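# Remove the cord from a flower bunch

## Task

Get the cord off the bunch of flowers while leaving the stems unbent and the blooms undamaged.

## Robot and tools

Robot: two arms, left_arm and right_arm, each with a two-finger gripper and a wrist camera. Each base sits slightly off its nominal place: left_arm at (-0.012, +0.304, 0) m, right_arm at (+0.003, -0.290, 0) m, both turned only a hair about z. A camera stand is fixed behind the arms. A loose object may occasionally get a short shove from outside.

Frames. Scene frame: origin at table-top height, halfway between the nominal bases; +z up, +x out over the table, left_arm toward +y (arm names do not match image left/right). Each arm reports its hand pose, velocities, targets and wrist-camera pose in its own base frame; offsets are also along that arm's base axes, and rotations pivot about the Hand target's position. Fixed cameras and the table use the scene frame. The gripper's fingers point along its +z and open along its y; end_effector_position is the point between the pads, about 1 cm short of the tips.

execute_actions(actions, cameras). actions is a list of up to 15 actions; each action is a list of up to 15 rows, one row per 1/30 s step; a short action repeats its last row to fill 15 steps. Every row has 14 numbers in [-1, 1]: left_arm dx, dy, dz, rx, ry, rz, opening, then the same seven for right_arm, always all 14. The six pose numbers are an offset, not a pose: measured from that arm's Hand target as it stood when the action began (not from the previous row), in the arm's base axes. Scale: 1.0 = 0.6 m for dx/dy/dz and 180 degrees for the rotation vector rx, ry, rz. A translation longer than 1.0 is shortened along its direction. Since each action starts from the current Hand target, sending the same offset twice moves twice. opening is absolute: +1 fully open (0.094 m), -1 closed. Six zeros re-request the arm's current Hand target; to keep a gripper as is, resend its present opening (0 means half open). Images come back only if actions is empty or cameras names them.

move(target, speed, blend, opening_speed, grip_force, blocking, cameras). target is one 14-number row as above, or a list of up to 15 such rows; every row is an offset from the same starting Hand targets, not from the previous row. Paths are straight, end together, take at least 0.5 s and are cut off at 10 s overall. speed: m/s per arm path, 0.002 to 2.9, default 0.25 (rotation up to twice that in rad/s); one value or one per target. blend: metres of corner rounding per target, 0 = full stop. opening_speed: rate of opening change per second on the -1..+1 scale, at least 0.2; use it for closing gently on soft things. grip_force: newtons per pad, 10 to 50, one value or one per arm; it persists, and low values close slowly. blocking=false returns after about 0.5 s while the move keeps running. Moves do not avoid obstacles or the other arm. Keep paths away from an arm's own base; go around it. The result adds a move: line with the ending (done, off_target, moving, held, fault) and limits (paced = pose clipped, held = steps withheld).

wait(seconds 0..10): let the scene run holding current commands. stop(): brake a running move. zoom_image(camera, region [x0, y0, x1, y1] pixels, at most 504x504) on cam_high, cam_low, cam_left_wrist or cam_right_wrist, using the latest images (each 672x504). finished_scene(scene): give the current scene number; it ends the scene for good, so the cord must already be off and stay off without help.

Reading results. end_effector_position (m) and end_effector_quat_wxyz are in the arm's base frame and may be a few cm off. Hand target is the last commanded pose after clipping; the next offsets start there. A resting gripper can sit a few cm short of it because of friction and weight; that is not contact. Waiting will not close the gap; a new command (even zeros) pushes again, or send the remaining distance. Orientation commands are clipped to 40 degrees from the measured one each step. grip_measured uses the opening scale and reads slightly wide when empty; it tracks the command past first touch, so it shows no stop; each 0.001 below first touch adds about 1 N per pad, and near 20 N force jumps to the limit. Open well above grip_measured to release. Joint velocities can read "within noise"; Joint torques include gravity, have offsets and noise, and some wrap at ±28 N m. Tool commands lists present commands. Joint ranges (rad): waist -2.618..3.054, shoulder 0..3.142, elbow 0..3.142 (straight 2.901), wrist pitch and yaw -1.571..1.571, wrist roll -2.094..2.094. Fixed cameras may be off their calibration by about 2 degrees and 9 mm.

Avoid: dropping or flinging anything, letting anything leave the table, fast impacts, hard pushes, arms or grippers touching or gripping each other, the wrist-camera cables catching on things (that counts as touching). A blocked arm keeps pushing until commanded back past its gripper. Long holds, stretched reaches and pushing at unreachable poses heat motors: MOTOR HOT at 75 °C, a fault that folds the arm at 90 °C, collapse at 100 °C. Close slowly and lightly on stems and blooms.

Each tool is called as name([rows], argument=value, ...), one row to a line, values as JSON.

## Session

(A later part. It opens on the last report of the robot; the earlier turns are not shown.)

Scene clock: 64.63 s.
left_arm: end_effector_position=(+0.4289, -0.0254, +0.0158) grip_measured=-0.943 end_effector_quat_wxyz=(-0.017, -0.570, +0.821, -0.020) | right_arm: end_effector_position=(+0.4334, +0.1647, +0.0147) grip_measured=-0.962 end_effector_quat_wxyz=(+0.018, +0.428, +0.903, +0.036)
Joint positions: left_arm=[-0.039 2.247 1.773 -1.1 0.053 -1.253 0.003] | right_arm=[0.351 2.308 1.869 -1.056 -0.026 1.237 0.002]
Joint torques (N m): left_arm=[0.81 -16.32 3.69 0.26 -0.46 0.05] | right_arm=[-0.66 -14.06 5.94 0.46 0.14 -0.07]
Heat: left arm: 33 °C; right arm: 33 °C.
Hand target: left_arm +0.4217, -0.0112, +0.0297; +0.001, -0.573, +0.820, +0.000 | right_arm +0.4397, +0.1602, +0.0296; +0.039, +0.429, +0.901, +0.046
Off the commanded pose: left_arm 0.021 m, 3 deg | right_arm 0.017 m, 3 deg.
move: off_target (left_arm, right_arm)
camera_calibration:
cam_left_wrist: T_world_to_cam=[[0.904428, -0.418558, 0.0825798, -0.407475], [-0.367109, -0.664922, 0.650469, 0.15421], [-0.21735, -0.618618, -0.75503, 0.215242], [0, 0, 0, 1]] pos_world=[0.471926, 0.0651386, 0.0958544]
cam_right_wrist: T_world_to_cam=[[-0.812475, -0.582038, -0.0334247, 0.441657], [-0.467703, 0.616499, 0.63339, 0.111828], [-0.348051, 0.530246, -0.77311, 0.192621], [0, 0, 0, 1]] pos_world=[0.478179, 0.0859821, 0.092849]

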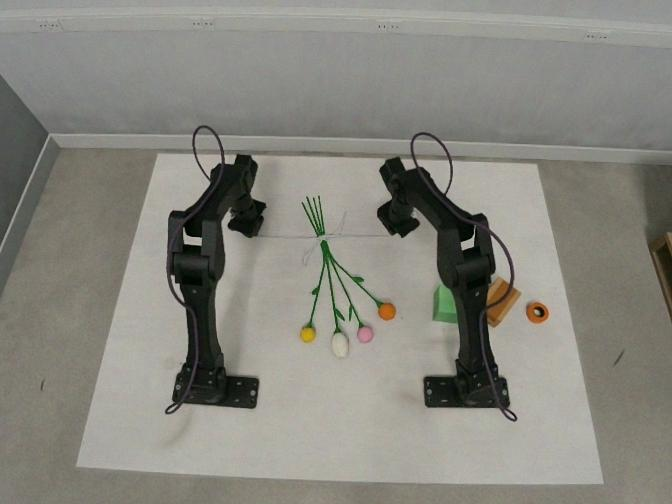

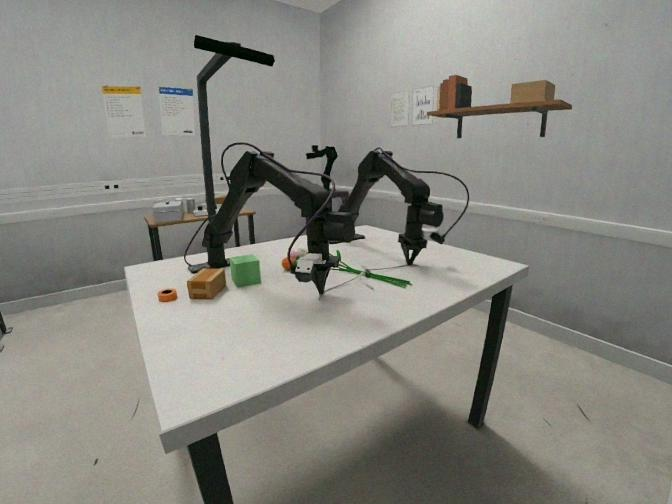

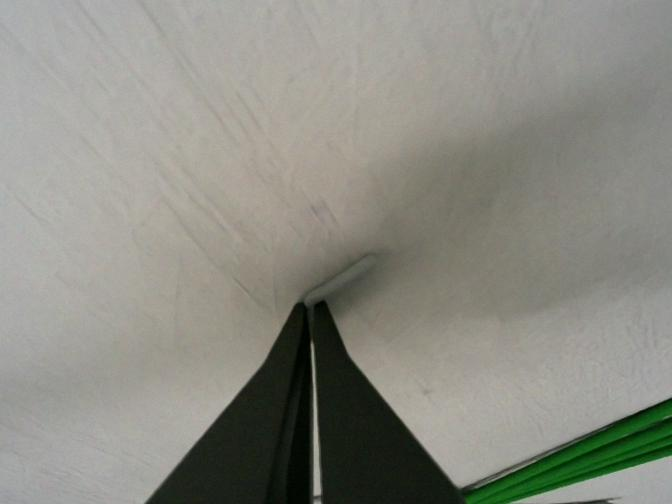

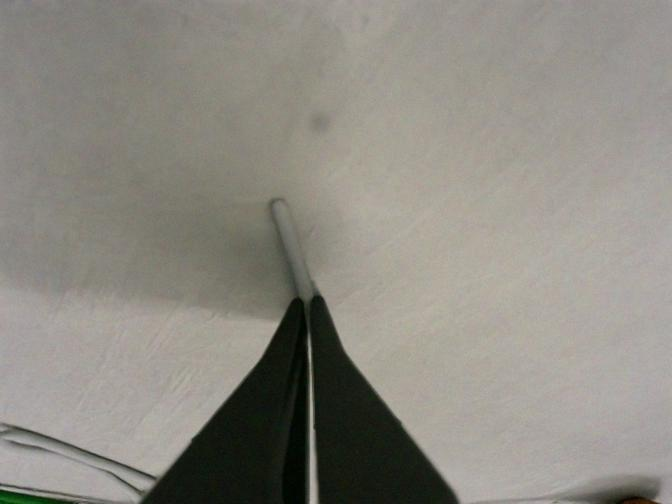

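move(target=[-0.01,0.083,0.017,0,0,0,-1, -0.02,-0.083,0.017,0,0,0,-1], speed=0.05, cameras=["all"])

zoom_image(camera="cam_high", region=[230, 160, 430, 310])

Scene clock: 67.90 s.
left_arm: end_effector_position=(+0.4173, +0.0326, +0.0172) grip_measured=-0.943 end_effector_quat_wxyz=(-0.024, -0.574, +0.818, -0.003) | right_arm: end_effector_position=(+0.4215, +0.1115, +0.0249) grip_measured=-0.962 end_effector_quat_wxyz=(+0.018, +0.430, +0.902, +0.031)
Joint positions: left_arm=[0.088 2.236 1.761 -1.134 0.029 -1.135 0.003] | right_arm=[0.246 2.193 1.72 -1.03 -0.026 1.136 0.002]
Joint torques (N m): left_arm=[-0.12 -17.51 4.07 0.3 -0.24 0.04] | right_arm=[-0.49 -13.39 6.04 0.49 0.01 -0.06]
Heat: left arm: 33 °C; right arm: 34 °C.
Hand target: left_arm +0.4157, +0.0386, +0.0399; +0.001, -0.573, +0.820, +0.000 | right_arm +0.4277, +0.1104, +0.0398; +0.040, +0.429, +0.901, +0.046
Off the commanded pose: left_arm 0.023 m, 3 deg | right_arm 0.016 m, 3 deg.
move: off_target (left_arm, right_arm)
camera_calibration:
cam_left_wrist: T_world_to_cam=[[0.90991, -0.412245, 0.0460118, -0.374684], [-0.341581, -0.681729, 0.646969, 0.177469], [-0.235342, -0.6044, -0.761127, 0.256886], [0, 0, 0, 1]] pos_world=[0.462005, 0.121786, 0.0979465]
cam_right_wrist: T_world_to_cam=[[-0.815094, -0.57879, -0.024991, 0.401923], [-0.462484, 0.624113, 0.629755, 0.129688], [-0.348898, 0.524867, -0.776392, 0.225593], [0, 0, 0, 1]] pos_world=[0.466293, 0.0332821, 0.103521]

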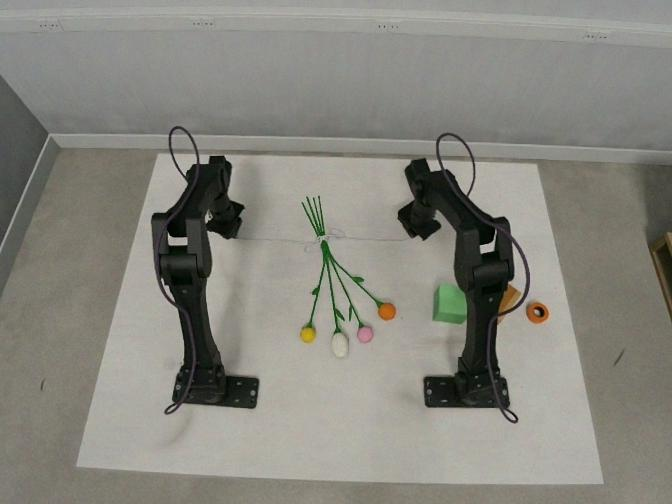

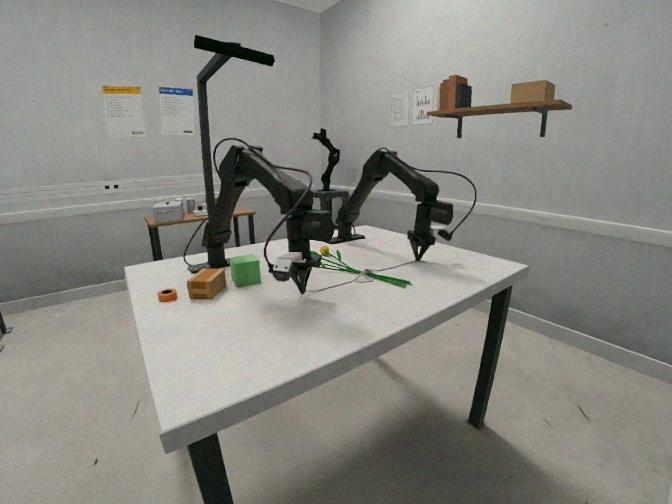

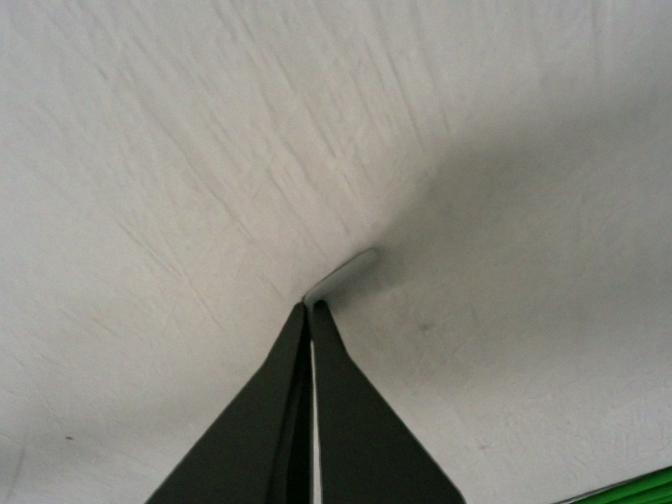

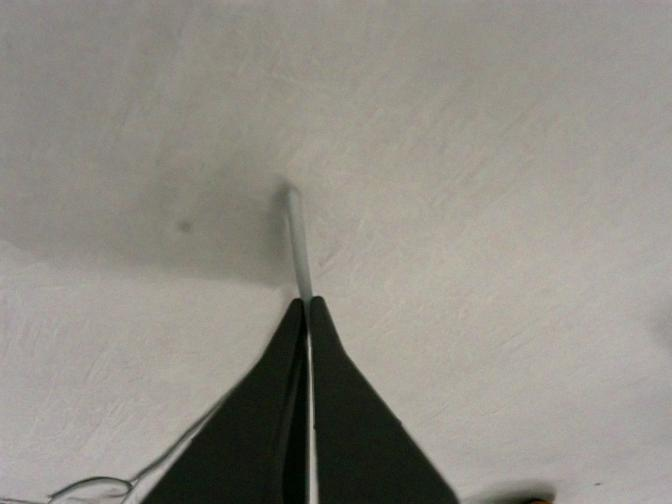

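Scaled by 2.520 from the camera's 672x504 image, which has a finer 960x720 frame.

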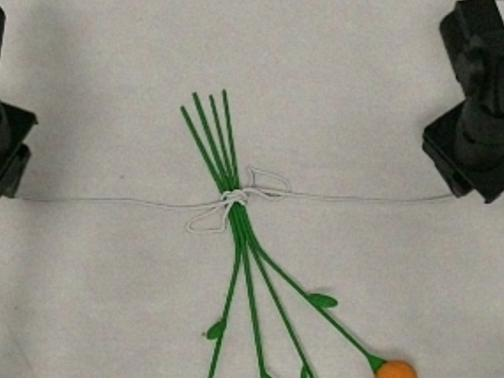

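move(target=[0,0.083,0.025,0,0,0,-1, -0.01,-0.083,0.01,0,0,0,-1], speed=0.05, cameras=["cam_high"])

zoom_image(camera="cam_high", region=[230, 160, 430, 310])

Scene clock: 71.17 s.
left_arm: end_effector_position=(+0.4074, +0.0799, +0.0294) grip_measured=-0.943 end_effector_quat_wxyz=(-0.034, -0.573, +0.819, +0.000) | right_arm: end_effector_position=(+0.4157, +0.0624, +0.0315) grip_measured=-0.962 end_effector_quat_wxyz=(+0.016, +0.430, +0.902, +0.034)
Joint positions: left_arm=[0.203 2.236 1.809 -1.206 0.027 -1.017 0.003] | right_arm=[0.13 2.129 1.644 -1.023 -0.04 1.02 0.002]
Joint torques (N m): left_arm=[0.51 -16.14 7.27 0.23 -0.21 0.03] | right_arm=[-0.39 -12.88 6.09 0.5 0 -0.07]
Heat: left arm: 33 °C; right arm: 34 °C.
Hand target: left_arm +0.4157, +0.0883, +0.0549; +0.000, -0.573, +0.820, +0.000 | right_arm +0.4217, +0.0606, +0.0457; +0.039, +0.429, +0.901, +0.046
Off the commanded pose: left_arm 0.028 m, 4 deg | right_arm 0.016 m, 3 deg.
move: off_target (left_arm, right_arm)
Images, in order (width x height): cam_high 672x504.

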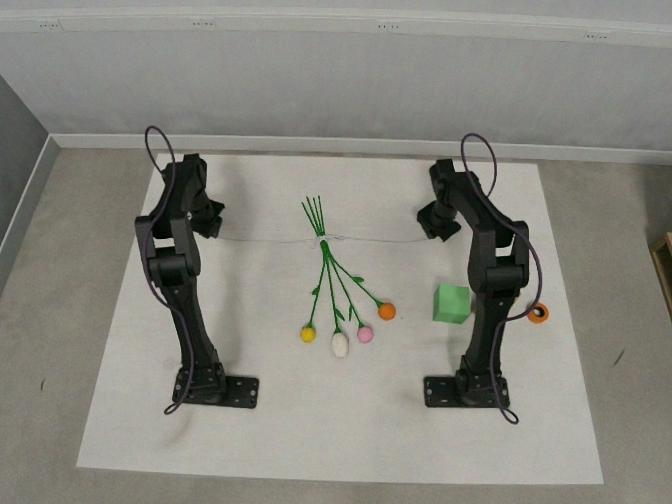

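Scaled by 2.520 from the camera's 672x504 image, which has a finer 960x720 frame.

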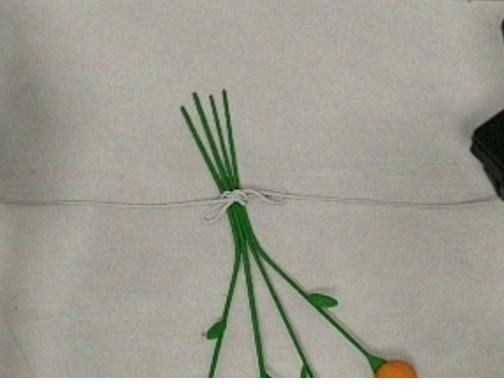

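move(target=[-0.01,0.066,0,0,0,0,-1, -0.01,-0.066,0,0,0,0,-1], speed=0.05, cameras=["cam_high"])

zoom_image(camera="cam_high", region=[230, 160, 430, 310])

Scene clock: 73.70 s.
left_arm: end_effector_position=(+0.4035, +0.1200, +0.0370) grip_measured=-0.943 end_effector_quat_wxyz=(-0.025, -0.574, +0.818, -0.005) | right_arm: end_effector_position=(+0.4093, +0.0232, +0.0320) grip_measured=-0.962 end_effector_quat_wxyz=(+0.014, +0.430, +0.902, +0.035)
Joint positions: left_arm=[0.298 2.236 1.841 -1.219 0.026 -0.925 0.003] | right_arm=[0.032 2.095 1.593 -1.012 -0.05 0.924 0.002]
Joint torques (N m): left_arm=[0.29 -14.48 7.34 0.33 -0.19 0.05] | right_arm=[-0.35 -12.57 6.05 0.5 -0.01 -0.08]
Heat: left arm: 33 °C; right arm: 34 °C.
Hand target: left_arm +0.4097, +0.1280, +0.0549; +0.001, -0.573, +0.820, +0.000 | right_arm +0.4157, +0.0210, +0.0458; +0.039, +0.429, +0.901, +0.046
Off the commanded pose: left_arm 0.020 m, 3 deg | right_arm 0.015 m, 3 deg.
move: off_target (left_arm, right_arm)
Images, in order (width x height): cam_high 672x504.

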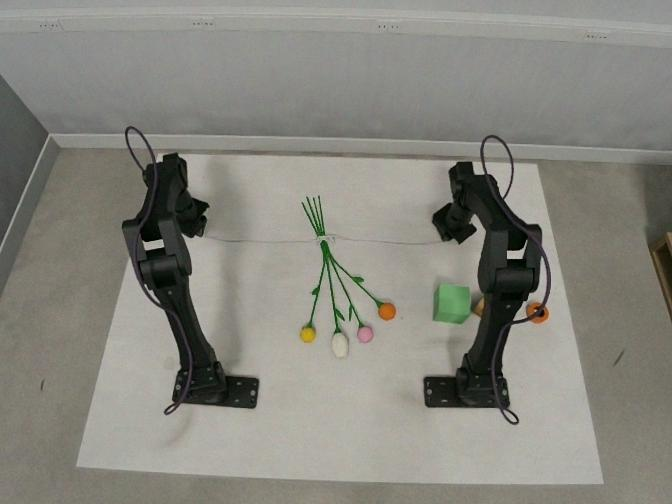

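Scaled by 2.520 from the camera's 672x504 image, which has a finer 960x720 frame.

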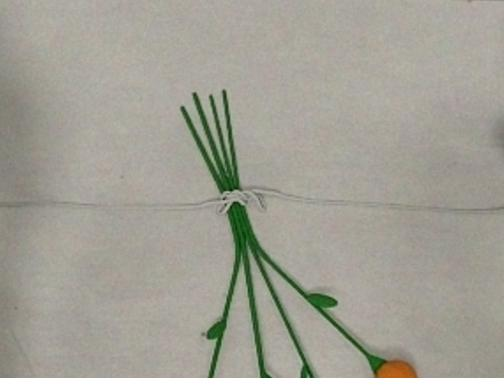

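move(target=[-0.01,0.05,0,0,0,0,-1, -0.01,-0.05,0,0,0,0,-1], speed=0.05, cameras=["cam_high"])

zoom_image(camera="cam_high", region=[270, 200, 370, 275])

Scene clock: 75.93 s.
left_arm: end_effector_position=(+0.3995, +0.1509, +0.0448) grip_measured=-0.943 end_effector_quat_wxyz=(-0.015, -0.574, +0.818, -0.009) | right_arm: end_effector_position=(+0.4034, -0.0067, +0.0323) grip_measured=-0.962 end_effector_quat_wxyz=(+0.013, +0.430, +0.902, +0.037)
Joint positions: left_arm=[0.369 2.236 1.873 -1.232 0.024 -0.854 0.003] | right_arm=[-0.045 2.074 1.562 -1.006 -0.058 0.847 0.002]
Joint torques (N m): left_arm=[0.32 -13.07 7.58 0.3 -0.15 0.08] | right_arm=[-0.36 -12.38 6.04 0.5 -0.03 -0.08]
Heat: left arm: 33 °C; right arm: 35 °C.
Hand target: left_arm +0.4037, +0.1580, +0.0549; +0.001, -0.573, +0.820, +0.000 | right_arm +0.4096, -0.0089, +0.0457; +0.039, +0.429, +0.901, +0.046
Off the commanded pose: left_arm 0.013 m, 2 deg | right_arm 0.015 m, 3 deg.
move: off_target (left_arm, right_arm)
Images, in order (width x height): cam_high 672x504.

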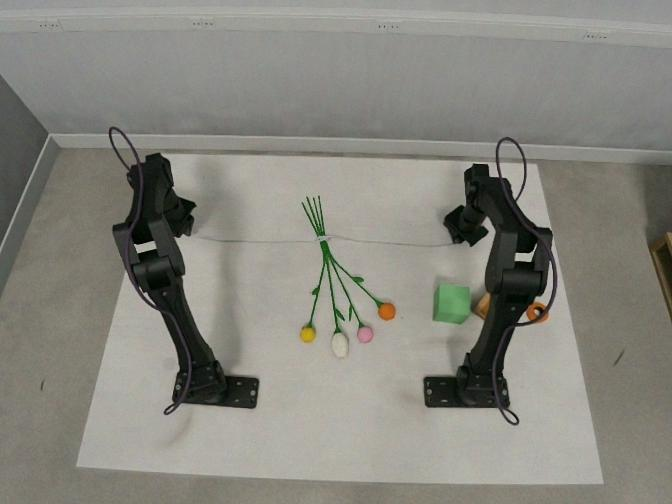

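Scaled by 5.040 from the camera's 672x504 image, which has a finer 960x720 frame.

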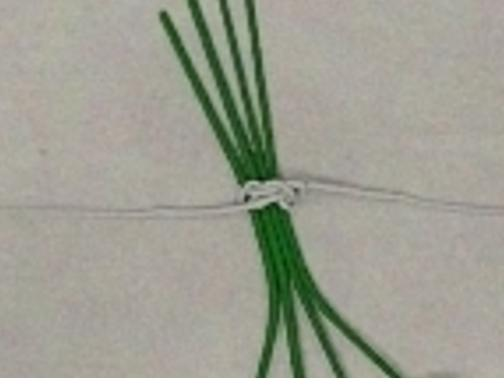

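move(target=[0,0.05,0,0,0,0,-1, 0,-0.05,0,0,0,0,-1], speed=0.05, cameras=["cam_high"])

zoom_image(camera="cam_high", region=[270, 200, 370, 275])

Scene clock: 78.33 s.
left_arm: end_effector_position=(+0.4027, +0.1824, +0.0629) grip_measured=-0.943 end_effector_quat_wxyz=(+0.008, -0.574, +0.819, -0.013) | right_arm: end_effector_position=(+0.4019, -0.0364, +0.0324) grip_measured=-0.962 end_effector_quat_wxyz=(+0.015, +0.431, +0.901, +0.040)
Joint positions: left_arm=[0.432 2.247 1.962 -1.265 0.023 -0.79 0.003] | right_arm=[-0.122 2.074 1.562 -1.006 -0.066 0.772 0.002]
Joint torques (N m): left_arm=[0.05 -9.89 7.45 0.42 -0.16 0.06] | right_arm=[-0.2 -11.56 7.35 0.4 -0.05 -0.08]
Heat: left arm: 33 °C; right arm: 35 °C.
Hand target: left_arm +0.4037, +0.1880, +0.0549; +0.000, -0.573, +0.820, +0.000 | right_arm +0.4096, -0.0389, +0.0457; +0.039, +0.429, +0.901, +0.046
Off the commanded pose: left_arm 0.010 m, 2 deg | right_arm 0.016 m, 3 deg.
move: off_target (right_arm)
Images, in order (width x height): cam_high 672x504.

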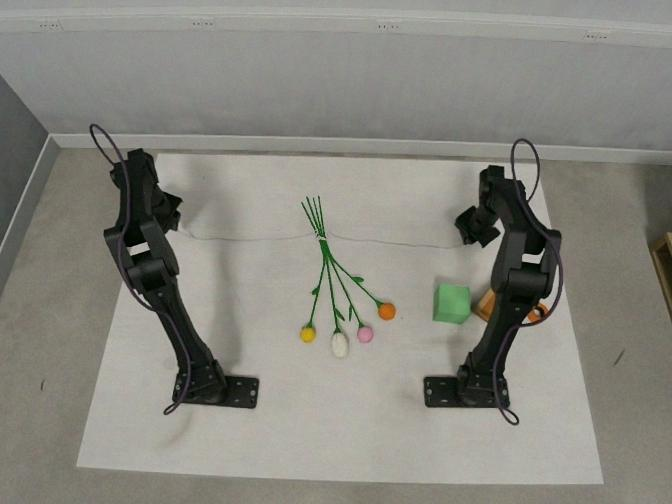

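Scaled by 5.040 from the camera's 672x504 image, which has a finer 960x720 frame.

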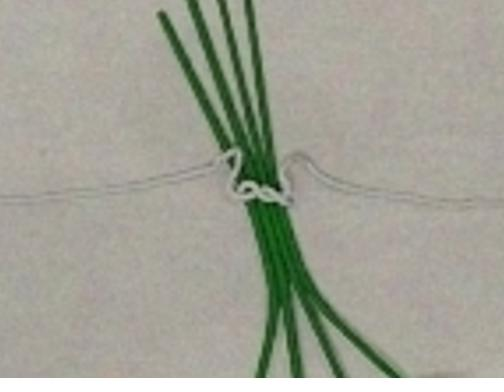

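move([
  [0,0,-0.05,0,0,0,-0.4, 0,0,0,0,0,0,-1],
  [0,0,0.03,0,0,0,-0.4, 0,0,0,0,0,0,-1],
  [0.0267,-0.532,0.0,0,0,0,-0.4, 0,0,0,0,0,0,-1],
], speed=[0.08,0.1,0.2], cameras=["cam_high","cam_left_wrist","cam_right_wrist"])

zoom_image(camera="cam_high", region=[170, 170, 470, 320])

Scene clock: 90.30 s.
left_arm: end_effector_position=(+0.4161, -0.1358, +0.0623) grip_measured=-0.402 end_effector_quat_wxyz=(+0.001, -0.565, +0.825, -0.015) | right_arm: end_effector_position=(+0.4019, -0.0364, +0.0324) grip_measured=-0.962 end_effector_quat_wxyz=(+0.015, +0.431, +0.901, +0.040)
Joint positions: left_arm=[-0.31 2.221 1.918 -1.242 0.018 -1.511 0.028] | right_arm=[-0.122 2.074 1.562 -1.006 -0.066 0.772 0.002]
Joint torques (N m): left_arm=[0.2 -9.81 7.53 0.38 -0.12 -0.11] | right_arm=[-0.23 -11.55 7.35 0.41 -0.05 -0.08]
Heat: left arm: 33 °C; right arm: 36 °C.
Hand target: left_arm +0.4197, -0.1312, +0.0549; +0.001, -0.573, +0.820, +0.000 | right_arm +0.4096, -0.0389, +0.0457; +0.039, +0.429, +0.901, +0.046
Off the commanded pose: left_arm 0.009 m, 2 deg | right_arm 0.016 m, 3 deg.
move: off_target (right_arm)
camera_calibration:
cam_left_wrist: T_world_to_cam=[[0.896666, -0.432981, 0.0922951, -0.44533], [-0.391404, -0.677919, 0.622277, 0.0559079], [-0.206865, -0.594099, -0.777337, 0.179707], [0, 0, 0, 1]] pos_world=[0.45837, -0.0481549, 0.146004]
cam_right_wrist: T_world_to_cam=[[-0.816661, -0.575961, -0.0365185, 0.301547], [-0.461833, 0.614271, 0.639829, 0.207135], [-0.346084, 0.539389, -0.767649, 0.301324], [0, 0, 0, 1]] pos_world=[0.446207, -0.116089, 0.109792]
Images, in order (width x height): cam_high 672x504, cam_left_wrist 672x504, cam_right_wrist 672x504.

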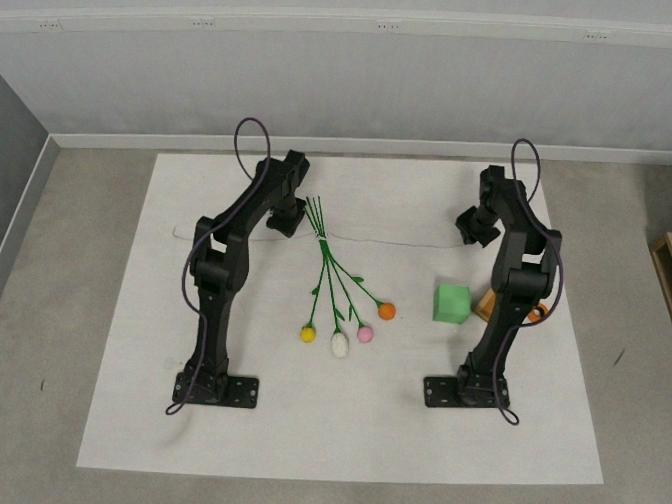

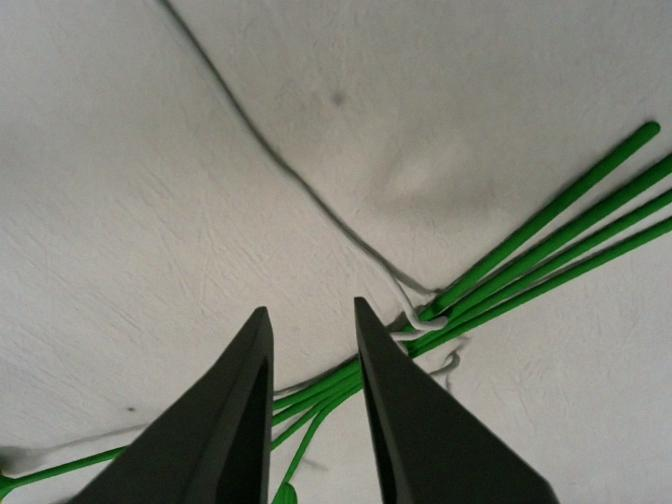

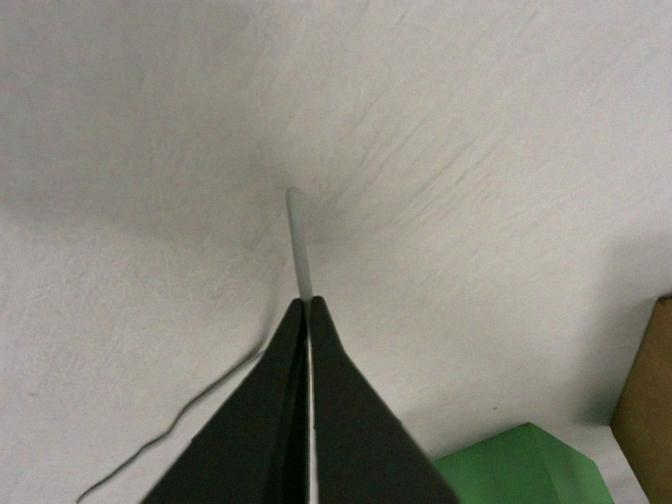

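Scaled by 1.680 from the camera's 672x504 image, which has a finer 960x720 frame.

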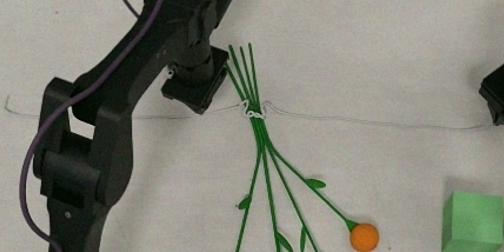

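move([
  [0.0148,0.018,-0.04,0,0,0,-0.4, 0,0,0,0,0,0,-1],
  [0.0148,0.018,-0.085,0,0,0,-0.4, 0,0,0,0,0,0,-1],
], speed=[0.1,0.04], blend=[0.005,0], cameras=["cam_left_wrist"])

Scene clock: 94.60 s.
left_arm: end_effector_position=(+0.4289, -0.1244, +0.0228) grip_measured=-0.402 end_effector_quat_wxyz=(+0.002, -0.574, +0.819, -0.017) | right_arm: end_effector_position=(+0.4019, -0.0364, +0.0324) grip_measured=-0.962 end_effector_quat_wxyz=(+0.015, +0.431, +0.901, +0.040)
Joint positions: left_arm=[-0.277 2.279 1.856 -1.12 0.018 -1.5 0.028] | right_arm=[-0.122 2.074 1.562 -1.006 -0.066 0.772 0.002]
Joint torques (N m): left_arm=[-0.09 -10.09 4.34 0.7 -0.1 0.09] | right_arm=[-0.24 -11.58 7.35 0.4 -0.05 -0.08]
Heat: left arm: 33 °C; right arm: 36 °C.
Hand target: left_arm +0.4286, -0.1203, +0.0038; +0.001, -0.573, +0.820, +0.000 | right_arm +0.4096, -0.0389, +0.0457; +0.039, +0.429, +0.901, +0.046
Off the commanded pose: left_arm 0.019 m, 2 deg | right_arm 0.016 m, 3 deg.
move: off_target (left_arm, right_arm)
camera_calibration:
cam_left_wrist: T_world_to_cam=[[0.905885, -0.412668, 0.0952738, -0.449618], [-0.377955, -0.686192, 0.621522, 0.0864219], [-0.191106, -0.599037, -0.777582, 0.151087], [0, 0, 0, 1]] pos_world=[0.46884, -0.035734, 0.106606]
Images, in order (width x height): cam_left_wrist 672x504.

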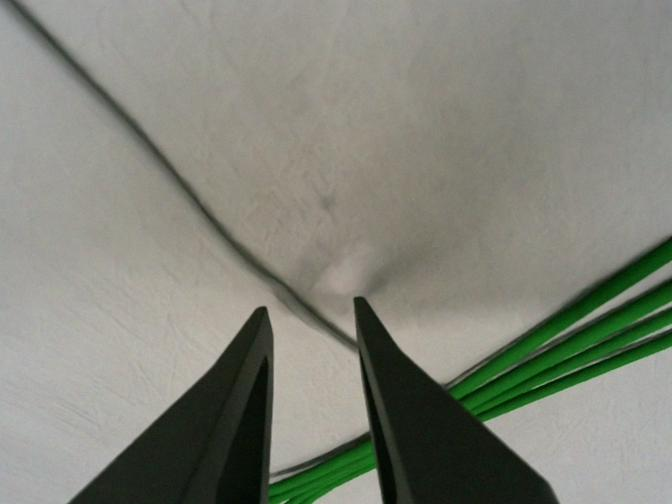

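move([
  [-0.003,0,-0.02,0,0,0,-0.4, 0,0,0,0,0,0,-1],
  [-0.003,0,-0.022,0,0,0,-1, 0,0,0,0,0,0,-1],
], speed=[0.03,0.03], opening_speed=0.6, cameras=["cam_left_wrist"])

Scene clock: 98.23 s.
left_arm: end_effector_position=(+0.4267, -0.1237, +0.0152) grip_measured=-0.942 end_effector_quat_wxyz=(+0.001, -0.574, +0.819, -0.015) | right_arm: end_effector_position=(+0.4019, -0.0364, +0.0324) grip_measured=-0.962 end_effector_quat_wxyz=(+0.015, +0.431, +0.901, +0.040)
Joint positions: left_arm=[-0.277 2.279 1.825 -1.092 0.018 -1.5 0.003] | right_arm=[-0.122 2.074 1.562 -1.006 -0.066 0.772 0.002]
Joint torques (N m): left_arm=[-0.14 -9.63 3.43 0.91 -0.11 0.06] | right_arm=[-0.23 -11.58 7.35 0.4 -0.05 -0.07]
Heat: left arm: 33 °C; right arm: 36 °C.
Hand target: left_arm +0.4268, -0.1203, -0.0094; +0.001, -0.573, +0.820, +0.000 | right_arm +0.4096, -0.0389, +0.0457; +0.039, +0.429, +0.901, +0.046
Off the commanded pose: left_arm 0.025 m, 2 deg | right_arm 0.016 m, 3 deg.
move: off_target (left_arm, right_arm); target 2's new opening was sent with left_arm's hand 0.025 m and 2 deg from that target
camera_calibration:
cam_left_wrist: T_world_to_cam=[[0.906163, -0.412794, 0.0920291, -0.446648], [-0.376023, -0.686758, 0.62207, 0.08989], [-0.193585, -0.598302, -0.777534, 0.146254], [0, 0, 0, 1]] pos_world=[0.466849, -0.0351367, 0.0989045]
Images, in order (width x height): cam_left_wrist 672x504.

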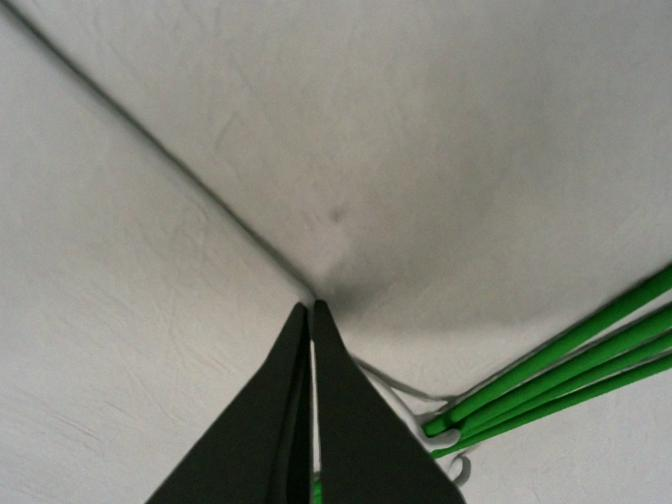

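move([
  [0,0,0.02,0,0,0,-1, 0,0,-0.03,0,0,0,-0.4],
  [0,0,0.05,0,0,0,-1, 0,0,-0.03,0,0,0,-0.4],
  [0.0,0.1,0.06,0,0,0,-1, -0.02,0.0,0.1,0,0,0,-0.4],
], speed=[0.08,0.08,0.06], cameras=["cam_high","cam_left_wrist"])

zoom_image(camera="cam_high", region=[170, 170, 470, 320])

Scene clock: 103.73 s.
left_arm: end_effector_position=(+0.4296, -0.0721, +0.0156) grip_measured=-0.943 end_effector_quat_wxyz=(-0.013, -0.568, +0.823, -0.006) | right_arm: end_effector_position=(+0.3924, -0.0352, +0.0854) grip_measured=-0.402 end_effector_quat_wxyz=(+0.015, +0.429, +0.902, +0.040)
Joint positions: left_arm=[-0.157 2.279 1.827 -1.129 0.027 -1.367 0.003] | right_arm=[-0.122 1.998 1.663 -1.182 -0.066 0.767 0.028]
Joint torques (N m): left_arm=[1.29 -15.97 3.59 0.37 -0.23 0.04] | right_arm=[-0.61 -11.44 9.68 0.15 -0.06 -0.08]
Heat: left arm: 33 °C; right arm: 36 °C.
Hand target: left_arm +0.4268, -0.0603, +0.0266; +0.000, -0.573, +0.820, +0.000 | right_arm +0.3977, -0.0389, +0.1057; +0.039, +0.429, +0.901, +0.046
Off the commanded pose: left_arm 0.016 m, 2 deg | right_arm 0.021 m, 3 deg.
move: off_target (left_arm, right_arm)
camera_calibration:
cam_left_wrist: T_world_to_cam=[[0.90297, -0.425086, 0.0628302, -0.427156], [-0.364759, -0.680966, 0.635009, 0.121521], [-0.227148, -0.596312, -0.769945, 0.192484], [0, 0, 0, 1]] pos_world=[0.473757, 0.0159542, 0.0978738]
Images, in order (width x height): cam_high 672x504, cam_left_wrist 672x504.

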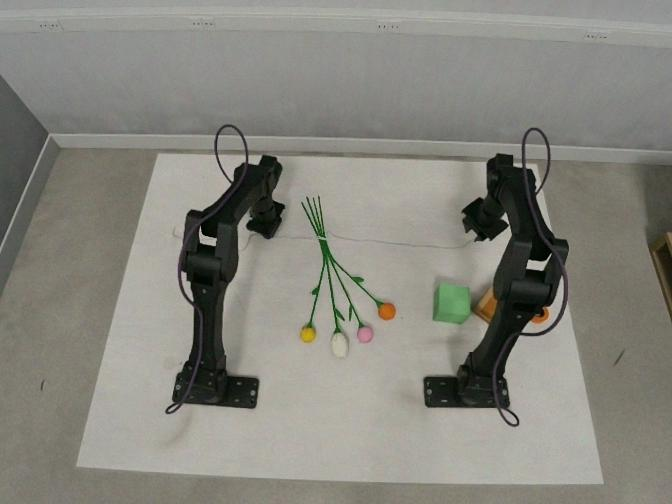

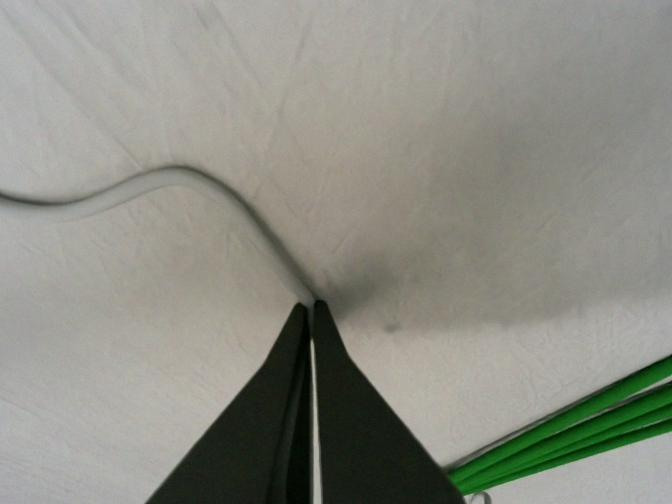

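Scaled by 1.680 from the camera's 672x504 image, which has a finer 960x720 frame.

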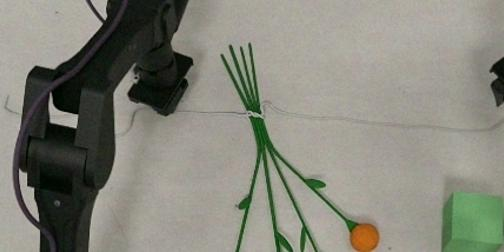

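move(target=[0.0,0.15,0.01,0,0,0,-1, 0,0.0,0,0,0,0,-0.4], speed=0.06, cameras=["cam_high","cam_right_wrist"])

zoom_image(camera="cam_high", region=[170, 170, 470, 320])

Scene clock: 107.17 s.
left_arm: end_effector_position=(+0.4287, +0.0206, +0.0158) grip_measured=-0.943 end_effector_quat_wxyz=(-0.019, -0.572, +0.820, -0.007) | right_arm: end_effector_position=(+0.3924, -0.0352, +0.0854) grip_measured=-0.402 end_effector_quat_wxyz=(+0.015, +0.429, +0.902, +0.040)
Joint positions: left_arm=[0.059 2.267 1.807 -1.135 0.032 -1.158 0.003] | right_arm=[-0.122 1.998 1.663 -1.182 -0.066 0.767 0.028]
Joint torques (N m): left_arm=[0.53 -16.42 4.53 0.31 -0.27 0.04] | right_arm=[-0.58 -11.44 9.68 0.14 -0.05 -0.08]
Heat: left arm: 33 °C; right arm: 36 °C.
Hand target: left_arm +0.4268, +0.0297, +0.0327; +0.001, -0.573, +0.820, +0.000 | right_arm +0.3977, -0.0389, +0.1057; +0.039, +0.429, +0.901, +0.046
Off the commanded pose: left_arm 0.019 m, 2 deg | right_arm 0.021 m, 3 deg.
move: off_target (left_arm, right_arm)
camera_calibration:
cam_right_wrist: T_world_to_cam=[[-0.813953, -0.579726, -0.0374029, 0.295367], [-0.465503, 0.612352, 0.639008, 0.169617], [-0.347546, 0.537534, -0.76829, 0.338709], [0, 0, 0, 1]] pos_world=[0.437089, -0.114701, 0.162888]
Images, in order (width x height): cam_high 672x504, cam_right_wrist 672x504.

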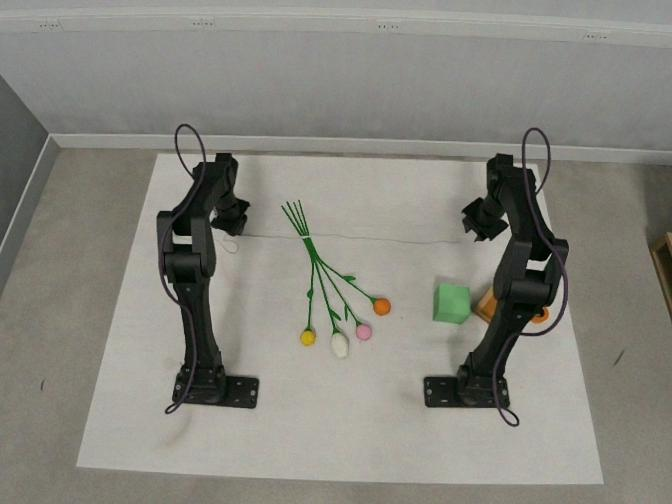

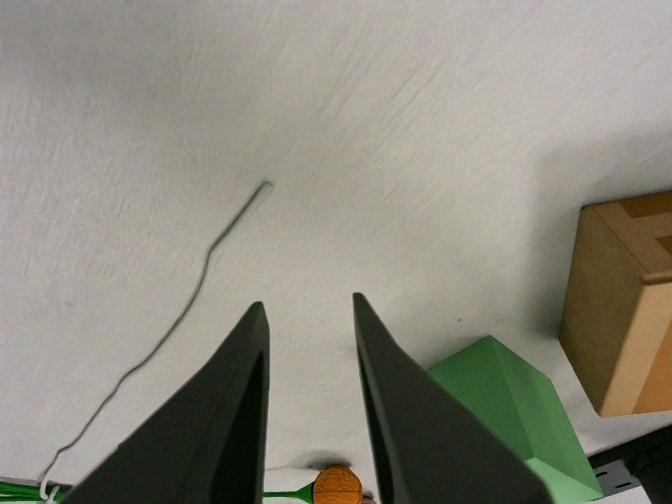

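Scaled by 1.680 from the camera's 672x504 image, which has a finer 960x720 frame.

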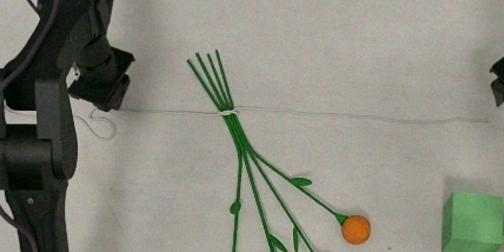

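move(target=[0,0,0,0,0,0,-1, -0.026,0.7415,0.04,-0.0251,-0.0256,0.3917,0], cameras=["cam_high","cam_right_wrist","cam_low"])

Scene clock: 115.73 s.
left_arm: end_effector_position=(+0.4287, +0.0206, +0.0158) grip_measured=-0.943 end_effector_quat_wxyz=(-0.019, -0.572, +0.820, -0.007) | right_arm: end_effector_position=(+0.3692, +0.4006, +0.1278) grip_measured=-0.002 end_effector_quat_wxyz=(+0.110, -0.169, +0.975, +0.098)
Joint positions: left_arm=[0.059 2.267 1.807 -1.135 0.032 -1.158 0.003] | right_arm=[0.816 2.607 2.837 -1.506 -0.024 0.477 0.047]
Joint torques (N m): left_arm=[0.5 -16.38 4.49 0.31 -0.26 0.09] | right_arm=[-0.49 -10.93 9.51 0.97 0.14 -0.09]
Heat: left arm: 33 °C; right arm: 35 °C.
Hand target: left_arm +0.4268, +0.0297, +0.0327; +0.001, -0.573, +0.820, +0.000 | right_arm +0.3821, +0.4059, +0.1298; +0.056, -0.174, +0.982, +0.043
Off the commanded pose: left_arm 0.019 m, 2 deg | right_arm 0.014 m, 9 deg.
elbow stopped short (right arm): the move would have taken joint 3 (elbow) straighter than the controller allows.
move: off_target (left_arm, right_arm)
camera_calibration:
cam_right_wrist: T_world_to_cam=[[0.281581, -0.951358, -0.125023, 0.286328], [-0.852405, -0.307837, 0.42266, 0.403878], [-0.440588, -0.0124431, -0.897623, 0.40019], [0, 0, 0, 1]] pos_world=[0.439962, 0.401708, 0.224314]
Images, in order (width x height): cam_high 672x504, cam_low 672x504, cam_right_wrist 672x504.

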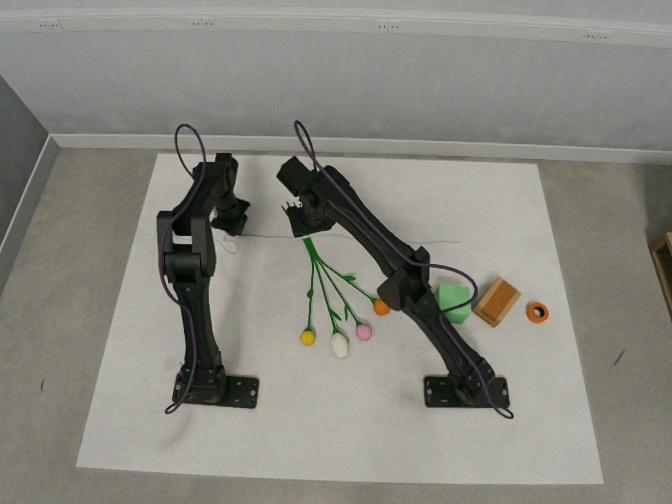

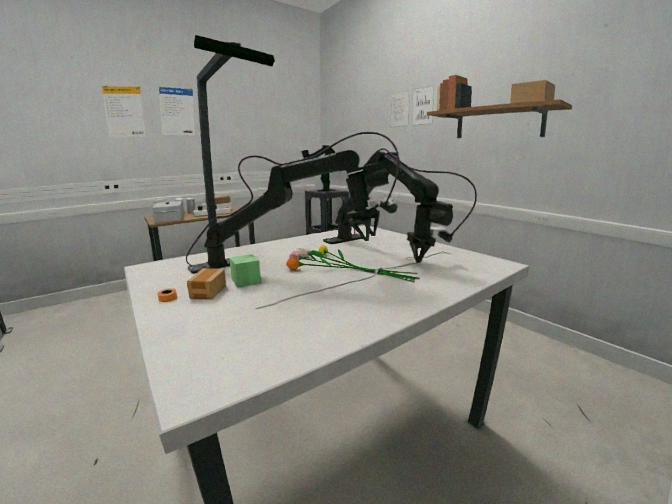

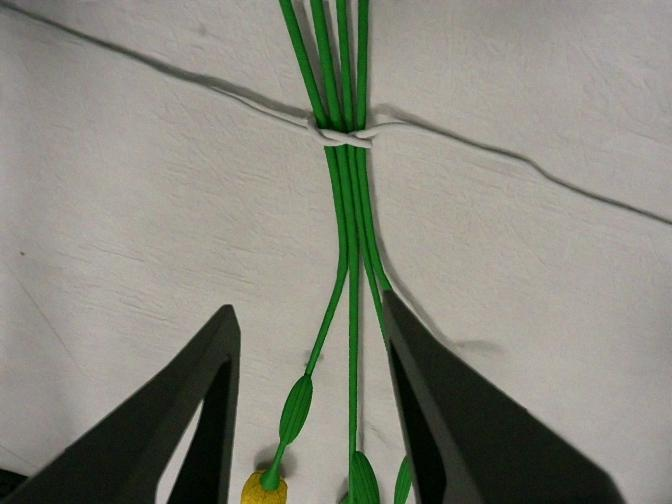

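move(target=[0,0,0,0,0,0,-1, 0,0.003,-0.117,0,0,0,0], cameras=["cam_right_wrist"], speed=0.12)

Scene clock: 119.30 s.
left_arm: end_effector_position=(+0.4287, +0.0206, +0.0158) grip_measured=-0.943 end_effector_quat_wxyz=(-0.019, -0.572, +0.820, -0.007) | right_arm: end_effector_position=(+0.3711, +0.4019, +0.0577) grip_measured=-0.002 end_effector_quat_wxyz=(+0.067, -0.169, +0.981, +0.064)
Joint positions: left_arm=[0.059 2.267 1.807 -1.135 0.032 -1.158 0.003] | right_arm=[0.816 2.745 2.841 -1.484 -0.021 0.477 0.047]
Joint torques (N m): left_arm=[0.65 -16.28 4.51 0.32 -0.26 0.09] | right_arm=[-0.16 -11.93 9.29 0.76 0.15 -0.09]
Heat: left arm: 33 °C; right arm: 35 °C.
Hand target: left_arm +0.4268, +0.0297, +0.0327; +0.001, -0.573, +0.820, +0.000 | right_arm +0.3821, +0.4077, +0.0596; +0.056, -0.174, +0.982, +0.043
Off the commanded pose: left_arm 0.019 m, 2 deg | right_arm 0.013 m, 3 deg.
elbow stopped short (right arm): the move would have taken joint 3 (elbow) straighter than the controller allows.
move: off_target (left_arm, right_arm)
camera_calibration:
cam_right_wrist: T_world_to_cam=[[0.27372, -0.959575, -0.0655204, 0.280958], [-0.817742, -0.268041, 0.509364, 0.401725], [-0.506336, -0.0858443, -0.858053, 0.389651], [0, 0, 0, 1]] pos_world=[0.448898, 0.410728, 0.148126]
Images, in order (width x height): cam_right_wrist 672x504.

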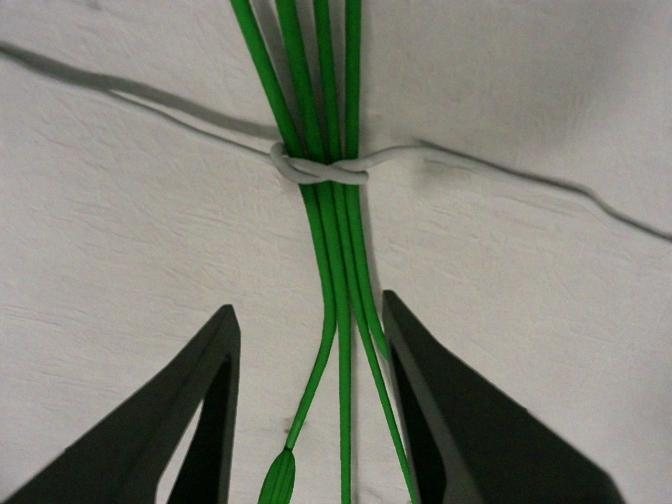

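move(target=[0,0,0,0,0,0,-1, 0.015,0.008,-0.065,0,0,0,0], cameras=["cam_right_wrist"], speed=0.06)

Scene clock: 121.90 s.
left_arm: end_effector_position=(+0.4287, +0.0206, +0.0158) grip_measured=-0.943 end_effector_quat_wxyz=(-0.019, -0.572, +0.820, -0.007) | right_arm: end_effector_position=(+0.3779, +0.4091, +0.0207) grip_measured=-0.002 end_effector_quat_wxyz=(+0.063, -0.172, +0.981, +0.060)
Joint positions: left_arm=[0.059 2.267 1.807 -1.135 0.032 -1.158 0.003] | right_arm=[0.816 2.819 2.841 -1.42 -0.021 0.471 0.047]
Joint torques (N m): left_arm=[0.65 -16.17 4.46 0.31 -0.28 0.07] | right_arm=[-0.73 -11.96 9.43 0.74 0.14 -0.08]
Heat: left arm: 33 °C; right arm: 36 °C.
Hand target: left_arm +0.4268, +0.0297, +0.0327; +0.001, -0.573, +0.820, +0.000 | right_arm +0.3911, +0.4125, +0.0204; +0.055, -0.174, +0.982, +0.043
Off the commanded pose: left_arm 0.019 m, 2 deg | right_arm 0.014 m, 2 deg.
elbow stopped short (right arm): the move would have taken joint 3 (elbow) straighter than the controller allows.
move: off_target (left_arm, right_arm)
camera_calibration:
cam_right_wrist: T_world_to_cam=[[0.279153, -0.958409, -0.0593818, 0.280974], [-0.812907, -0.268784, 0.51666, 0.426336], [-0.511132, -0.0959551, -0.854129, 0.367917], [0, 0, 0, 1]] pos_world=[0.456191, 0.419184, 0.110662]
Images, in order (width x height): cam_right_wrist 672x504.

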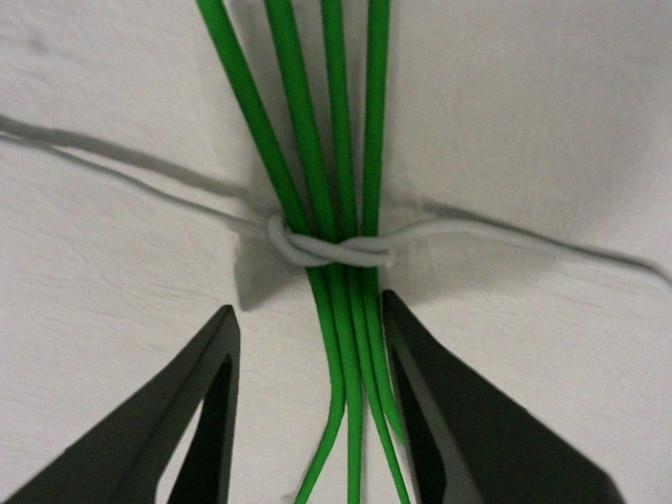

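move([
  [0,0,0,0,0,0,-1, 0.002,-0.012,0,0,0,0,0],
  [0,0,0,0,0,0,-1, 0.002,-0.012,-0.01,0,0,0,0],
  [0,0,0,0,0,0,-1, 0.002,-0.012,-0.01,0,0,0,-0.3],
], cameras=["cam_right_wrist"], speed=0.04, opening_speed=0.4)

Scene clock: 126.57 s.
left_arm: end_effector_position=(+0.4287, +0.0206, +0.0158) grip_measured=-0.943 end_effector_quat_wxyz=(-0.019, -0.572, +0.820, -0.007) | right_arm: end_effector_position=(+0.3836, +0.4038, +0.0188) grip_measured=-0.298 end_effector_quat_wxyz=(+0.063, -0.174, +0.981, +0.058)
Joint positions: left_arm=[0.059 2.267 1.807 -1.135 0.032 -1.158 0.003] | right_arm=[0.803 2.823 2.841 -1.418 -0.02 0.454 0.033]
Joint torques (N m): left_arm=[0.83 -16.44 4.42 0.3 -0.27 0.04] | right_arm=[-0.5 -11.54 9.42 0.6 0.1 -0.08]
Heat: left arm: 33 °C; right arm: 36 °C.
Hand target: left_arm +0.4268, +0.0297, +0.0327; +0.001, -0.573, +0.820, +0.000 | right_arm +0.3924, +0.4052, +0.0145; +0.055, -0.174, +0.982, +0.043
Off the commanded pose: left_arm 0.019 m, 2 deg | right_arm 0.010 m, 2 deg.
elbow stopped short (right arm): the move would have taken joint 3 (elbow) straighter than the controller allows.
move: off_target (left_arm)
camera_calibration:
cam_right_wrist: T_world_to_cam=[[0.282127, -0.957821, -0.0546239, 0.272759], [-0.813066, -0.268935, 0.516331, 0.430726], [-0.509243, -0.101258, -0.854645, 0.370043], [0, 0, 0, 1]] pos_world=[0.461697, 0.414561, 0.108758]
Images, in order (width x height): cam_right_wrist 672x504.

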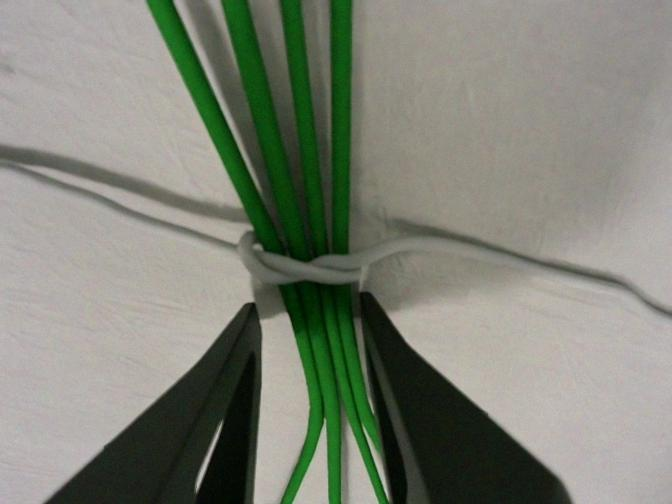

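move(target=[0.0,0.167,0.02,0,0,0,-1, 0,0,0,0,0,0,-0.3], speed=0.07, cameras=["cam_high","cam_right_wrist"])

Scene clock: 129.70 s.
left_arm: end_effector_position=(+0.4250, +0.1235, +0.0477) grip_measured=-0.943 end_effector_quat_wxyz=(+0.000, -0.574, +0.819, -0.014) | right_arm: end_effector_position=(+0.3834, +0.4046, +0.0188) grip_measured=-0.298 end_effector_quat_wxyz=(+0.064, -0.175, +0.981, +0.058)
Joint positions: left_arm=[0.292 2.267 1.935 -1.23 0.027 -0.931 0.003] | right_arm=[0.804 2.823 2.841 -1.417 -0.02 0.453 0.033]
Joint torques (N m): left_arm=[0.01 -10.96 7.49 0.4 -0.2 0.08] | right_arm=[-0.59 -11.52 9.44 0.59 0.11 -0.07]
Heat: left arm: 33 °C; right arm: 36 °C.
Hand target: left_arm +0.4268, +0.1298, +0.0447; +0.001, -0.573, +0.820, +0.000 | right_arm +0.3923, +0.4053, +0.0145; +0.055, -0.174, +0.982, +0.043
Off the commanded pose: left_arm 0.007 m, 2 deg | right_arm 0.010 m, 2 deg.
elbow stopped short (right arm): the move would have taken joint 3 (elbow) straighter than the controller allows.
move: done
camera_calibration:
cam_right_wrist: T_world_to_cam=[[0.284677, -0.957036, -0.0551464, 0.272287], [-0.813026, -0.271518, 0.51504, 0.431739], [-0.507885, -0.101785, -0.85539, 0.36977], [0, 0, 0, 1]] pos_world=[0.461302, 0.415451, 0.108951]
Images, in order (width x height): cam_high 672x504, cam_right_wrist 672x504.

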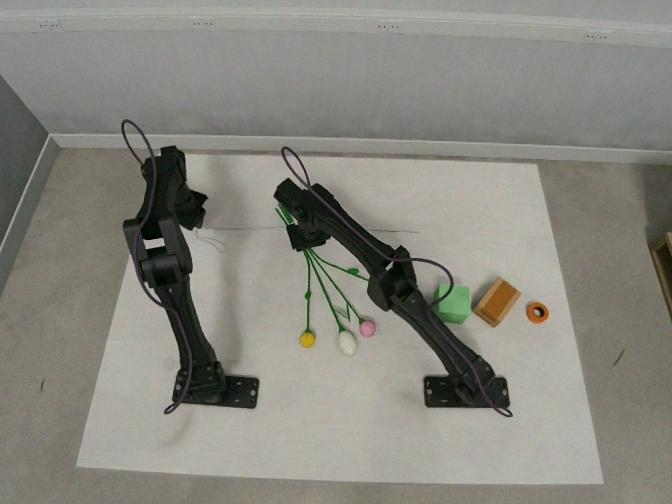

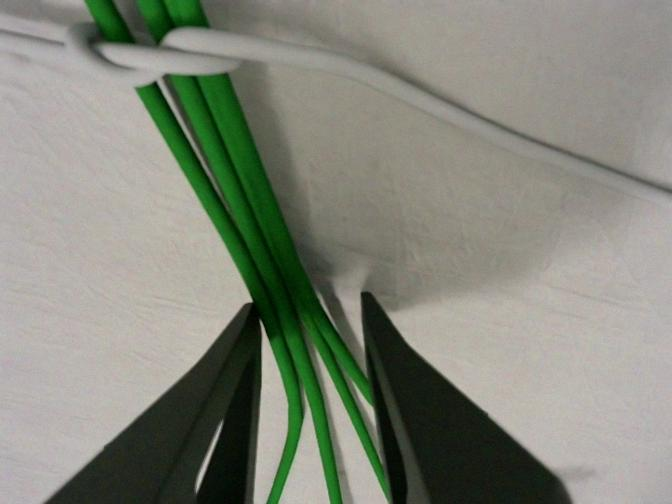

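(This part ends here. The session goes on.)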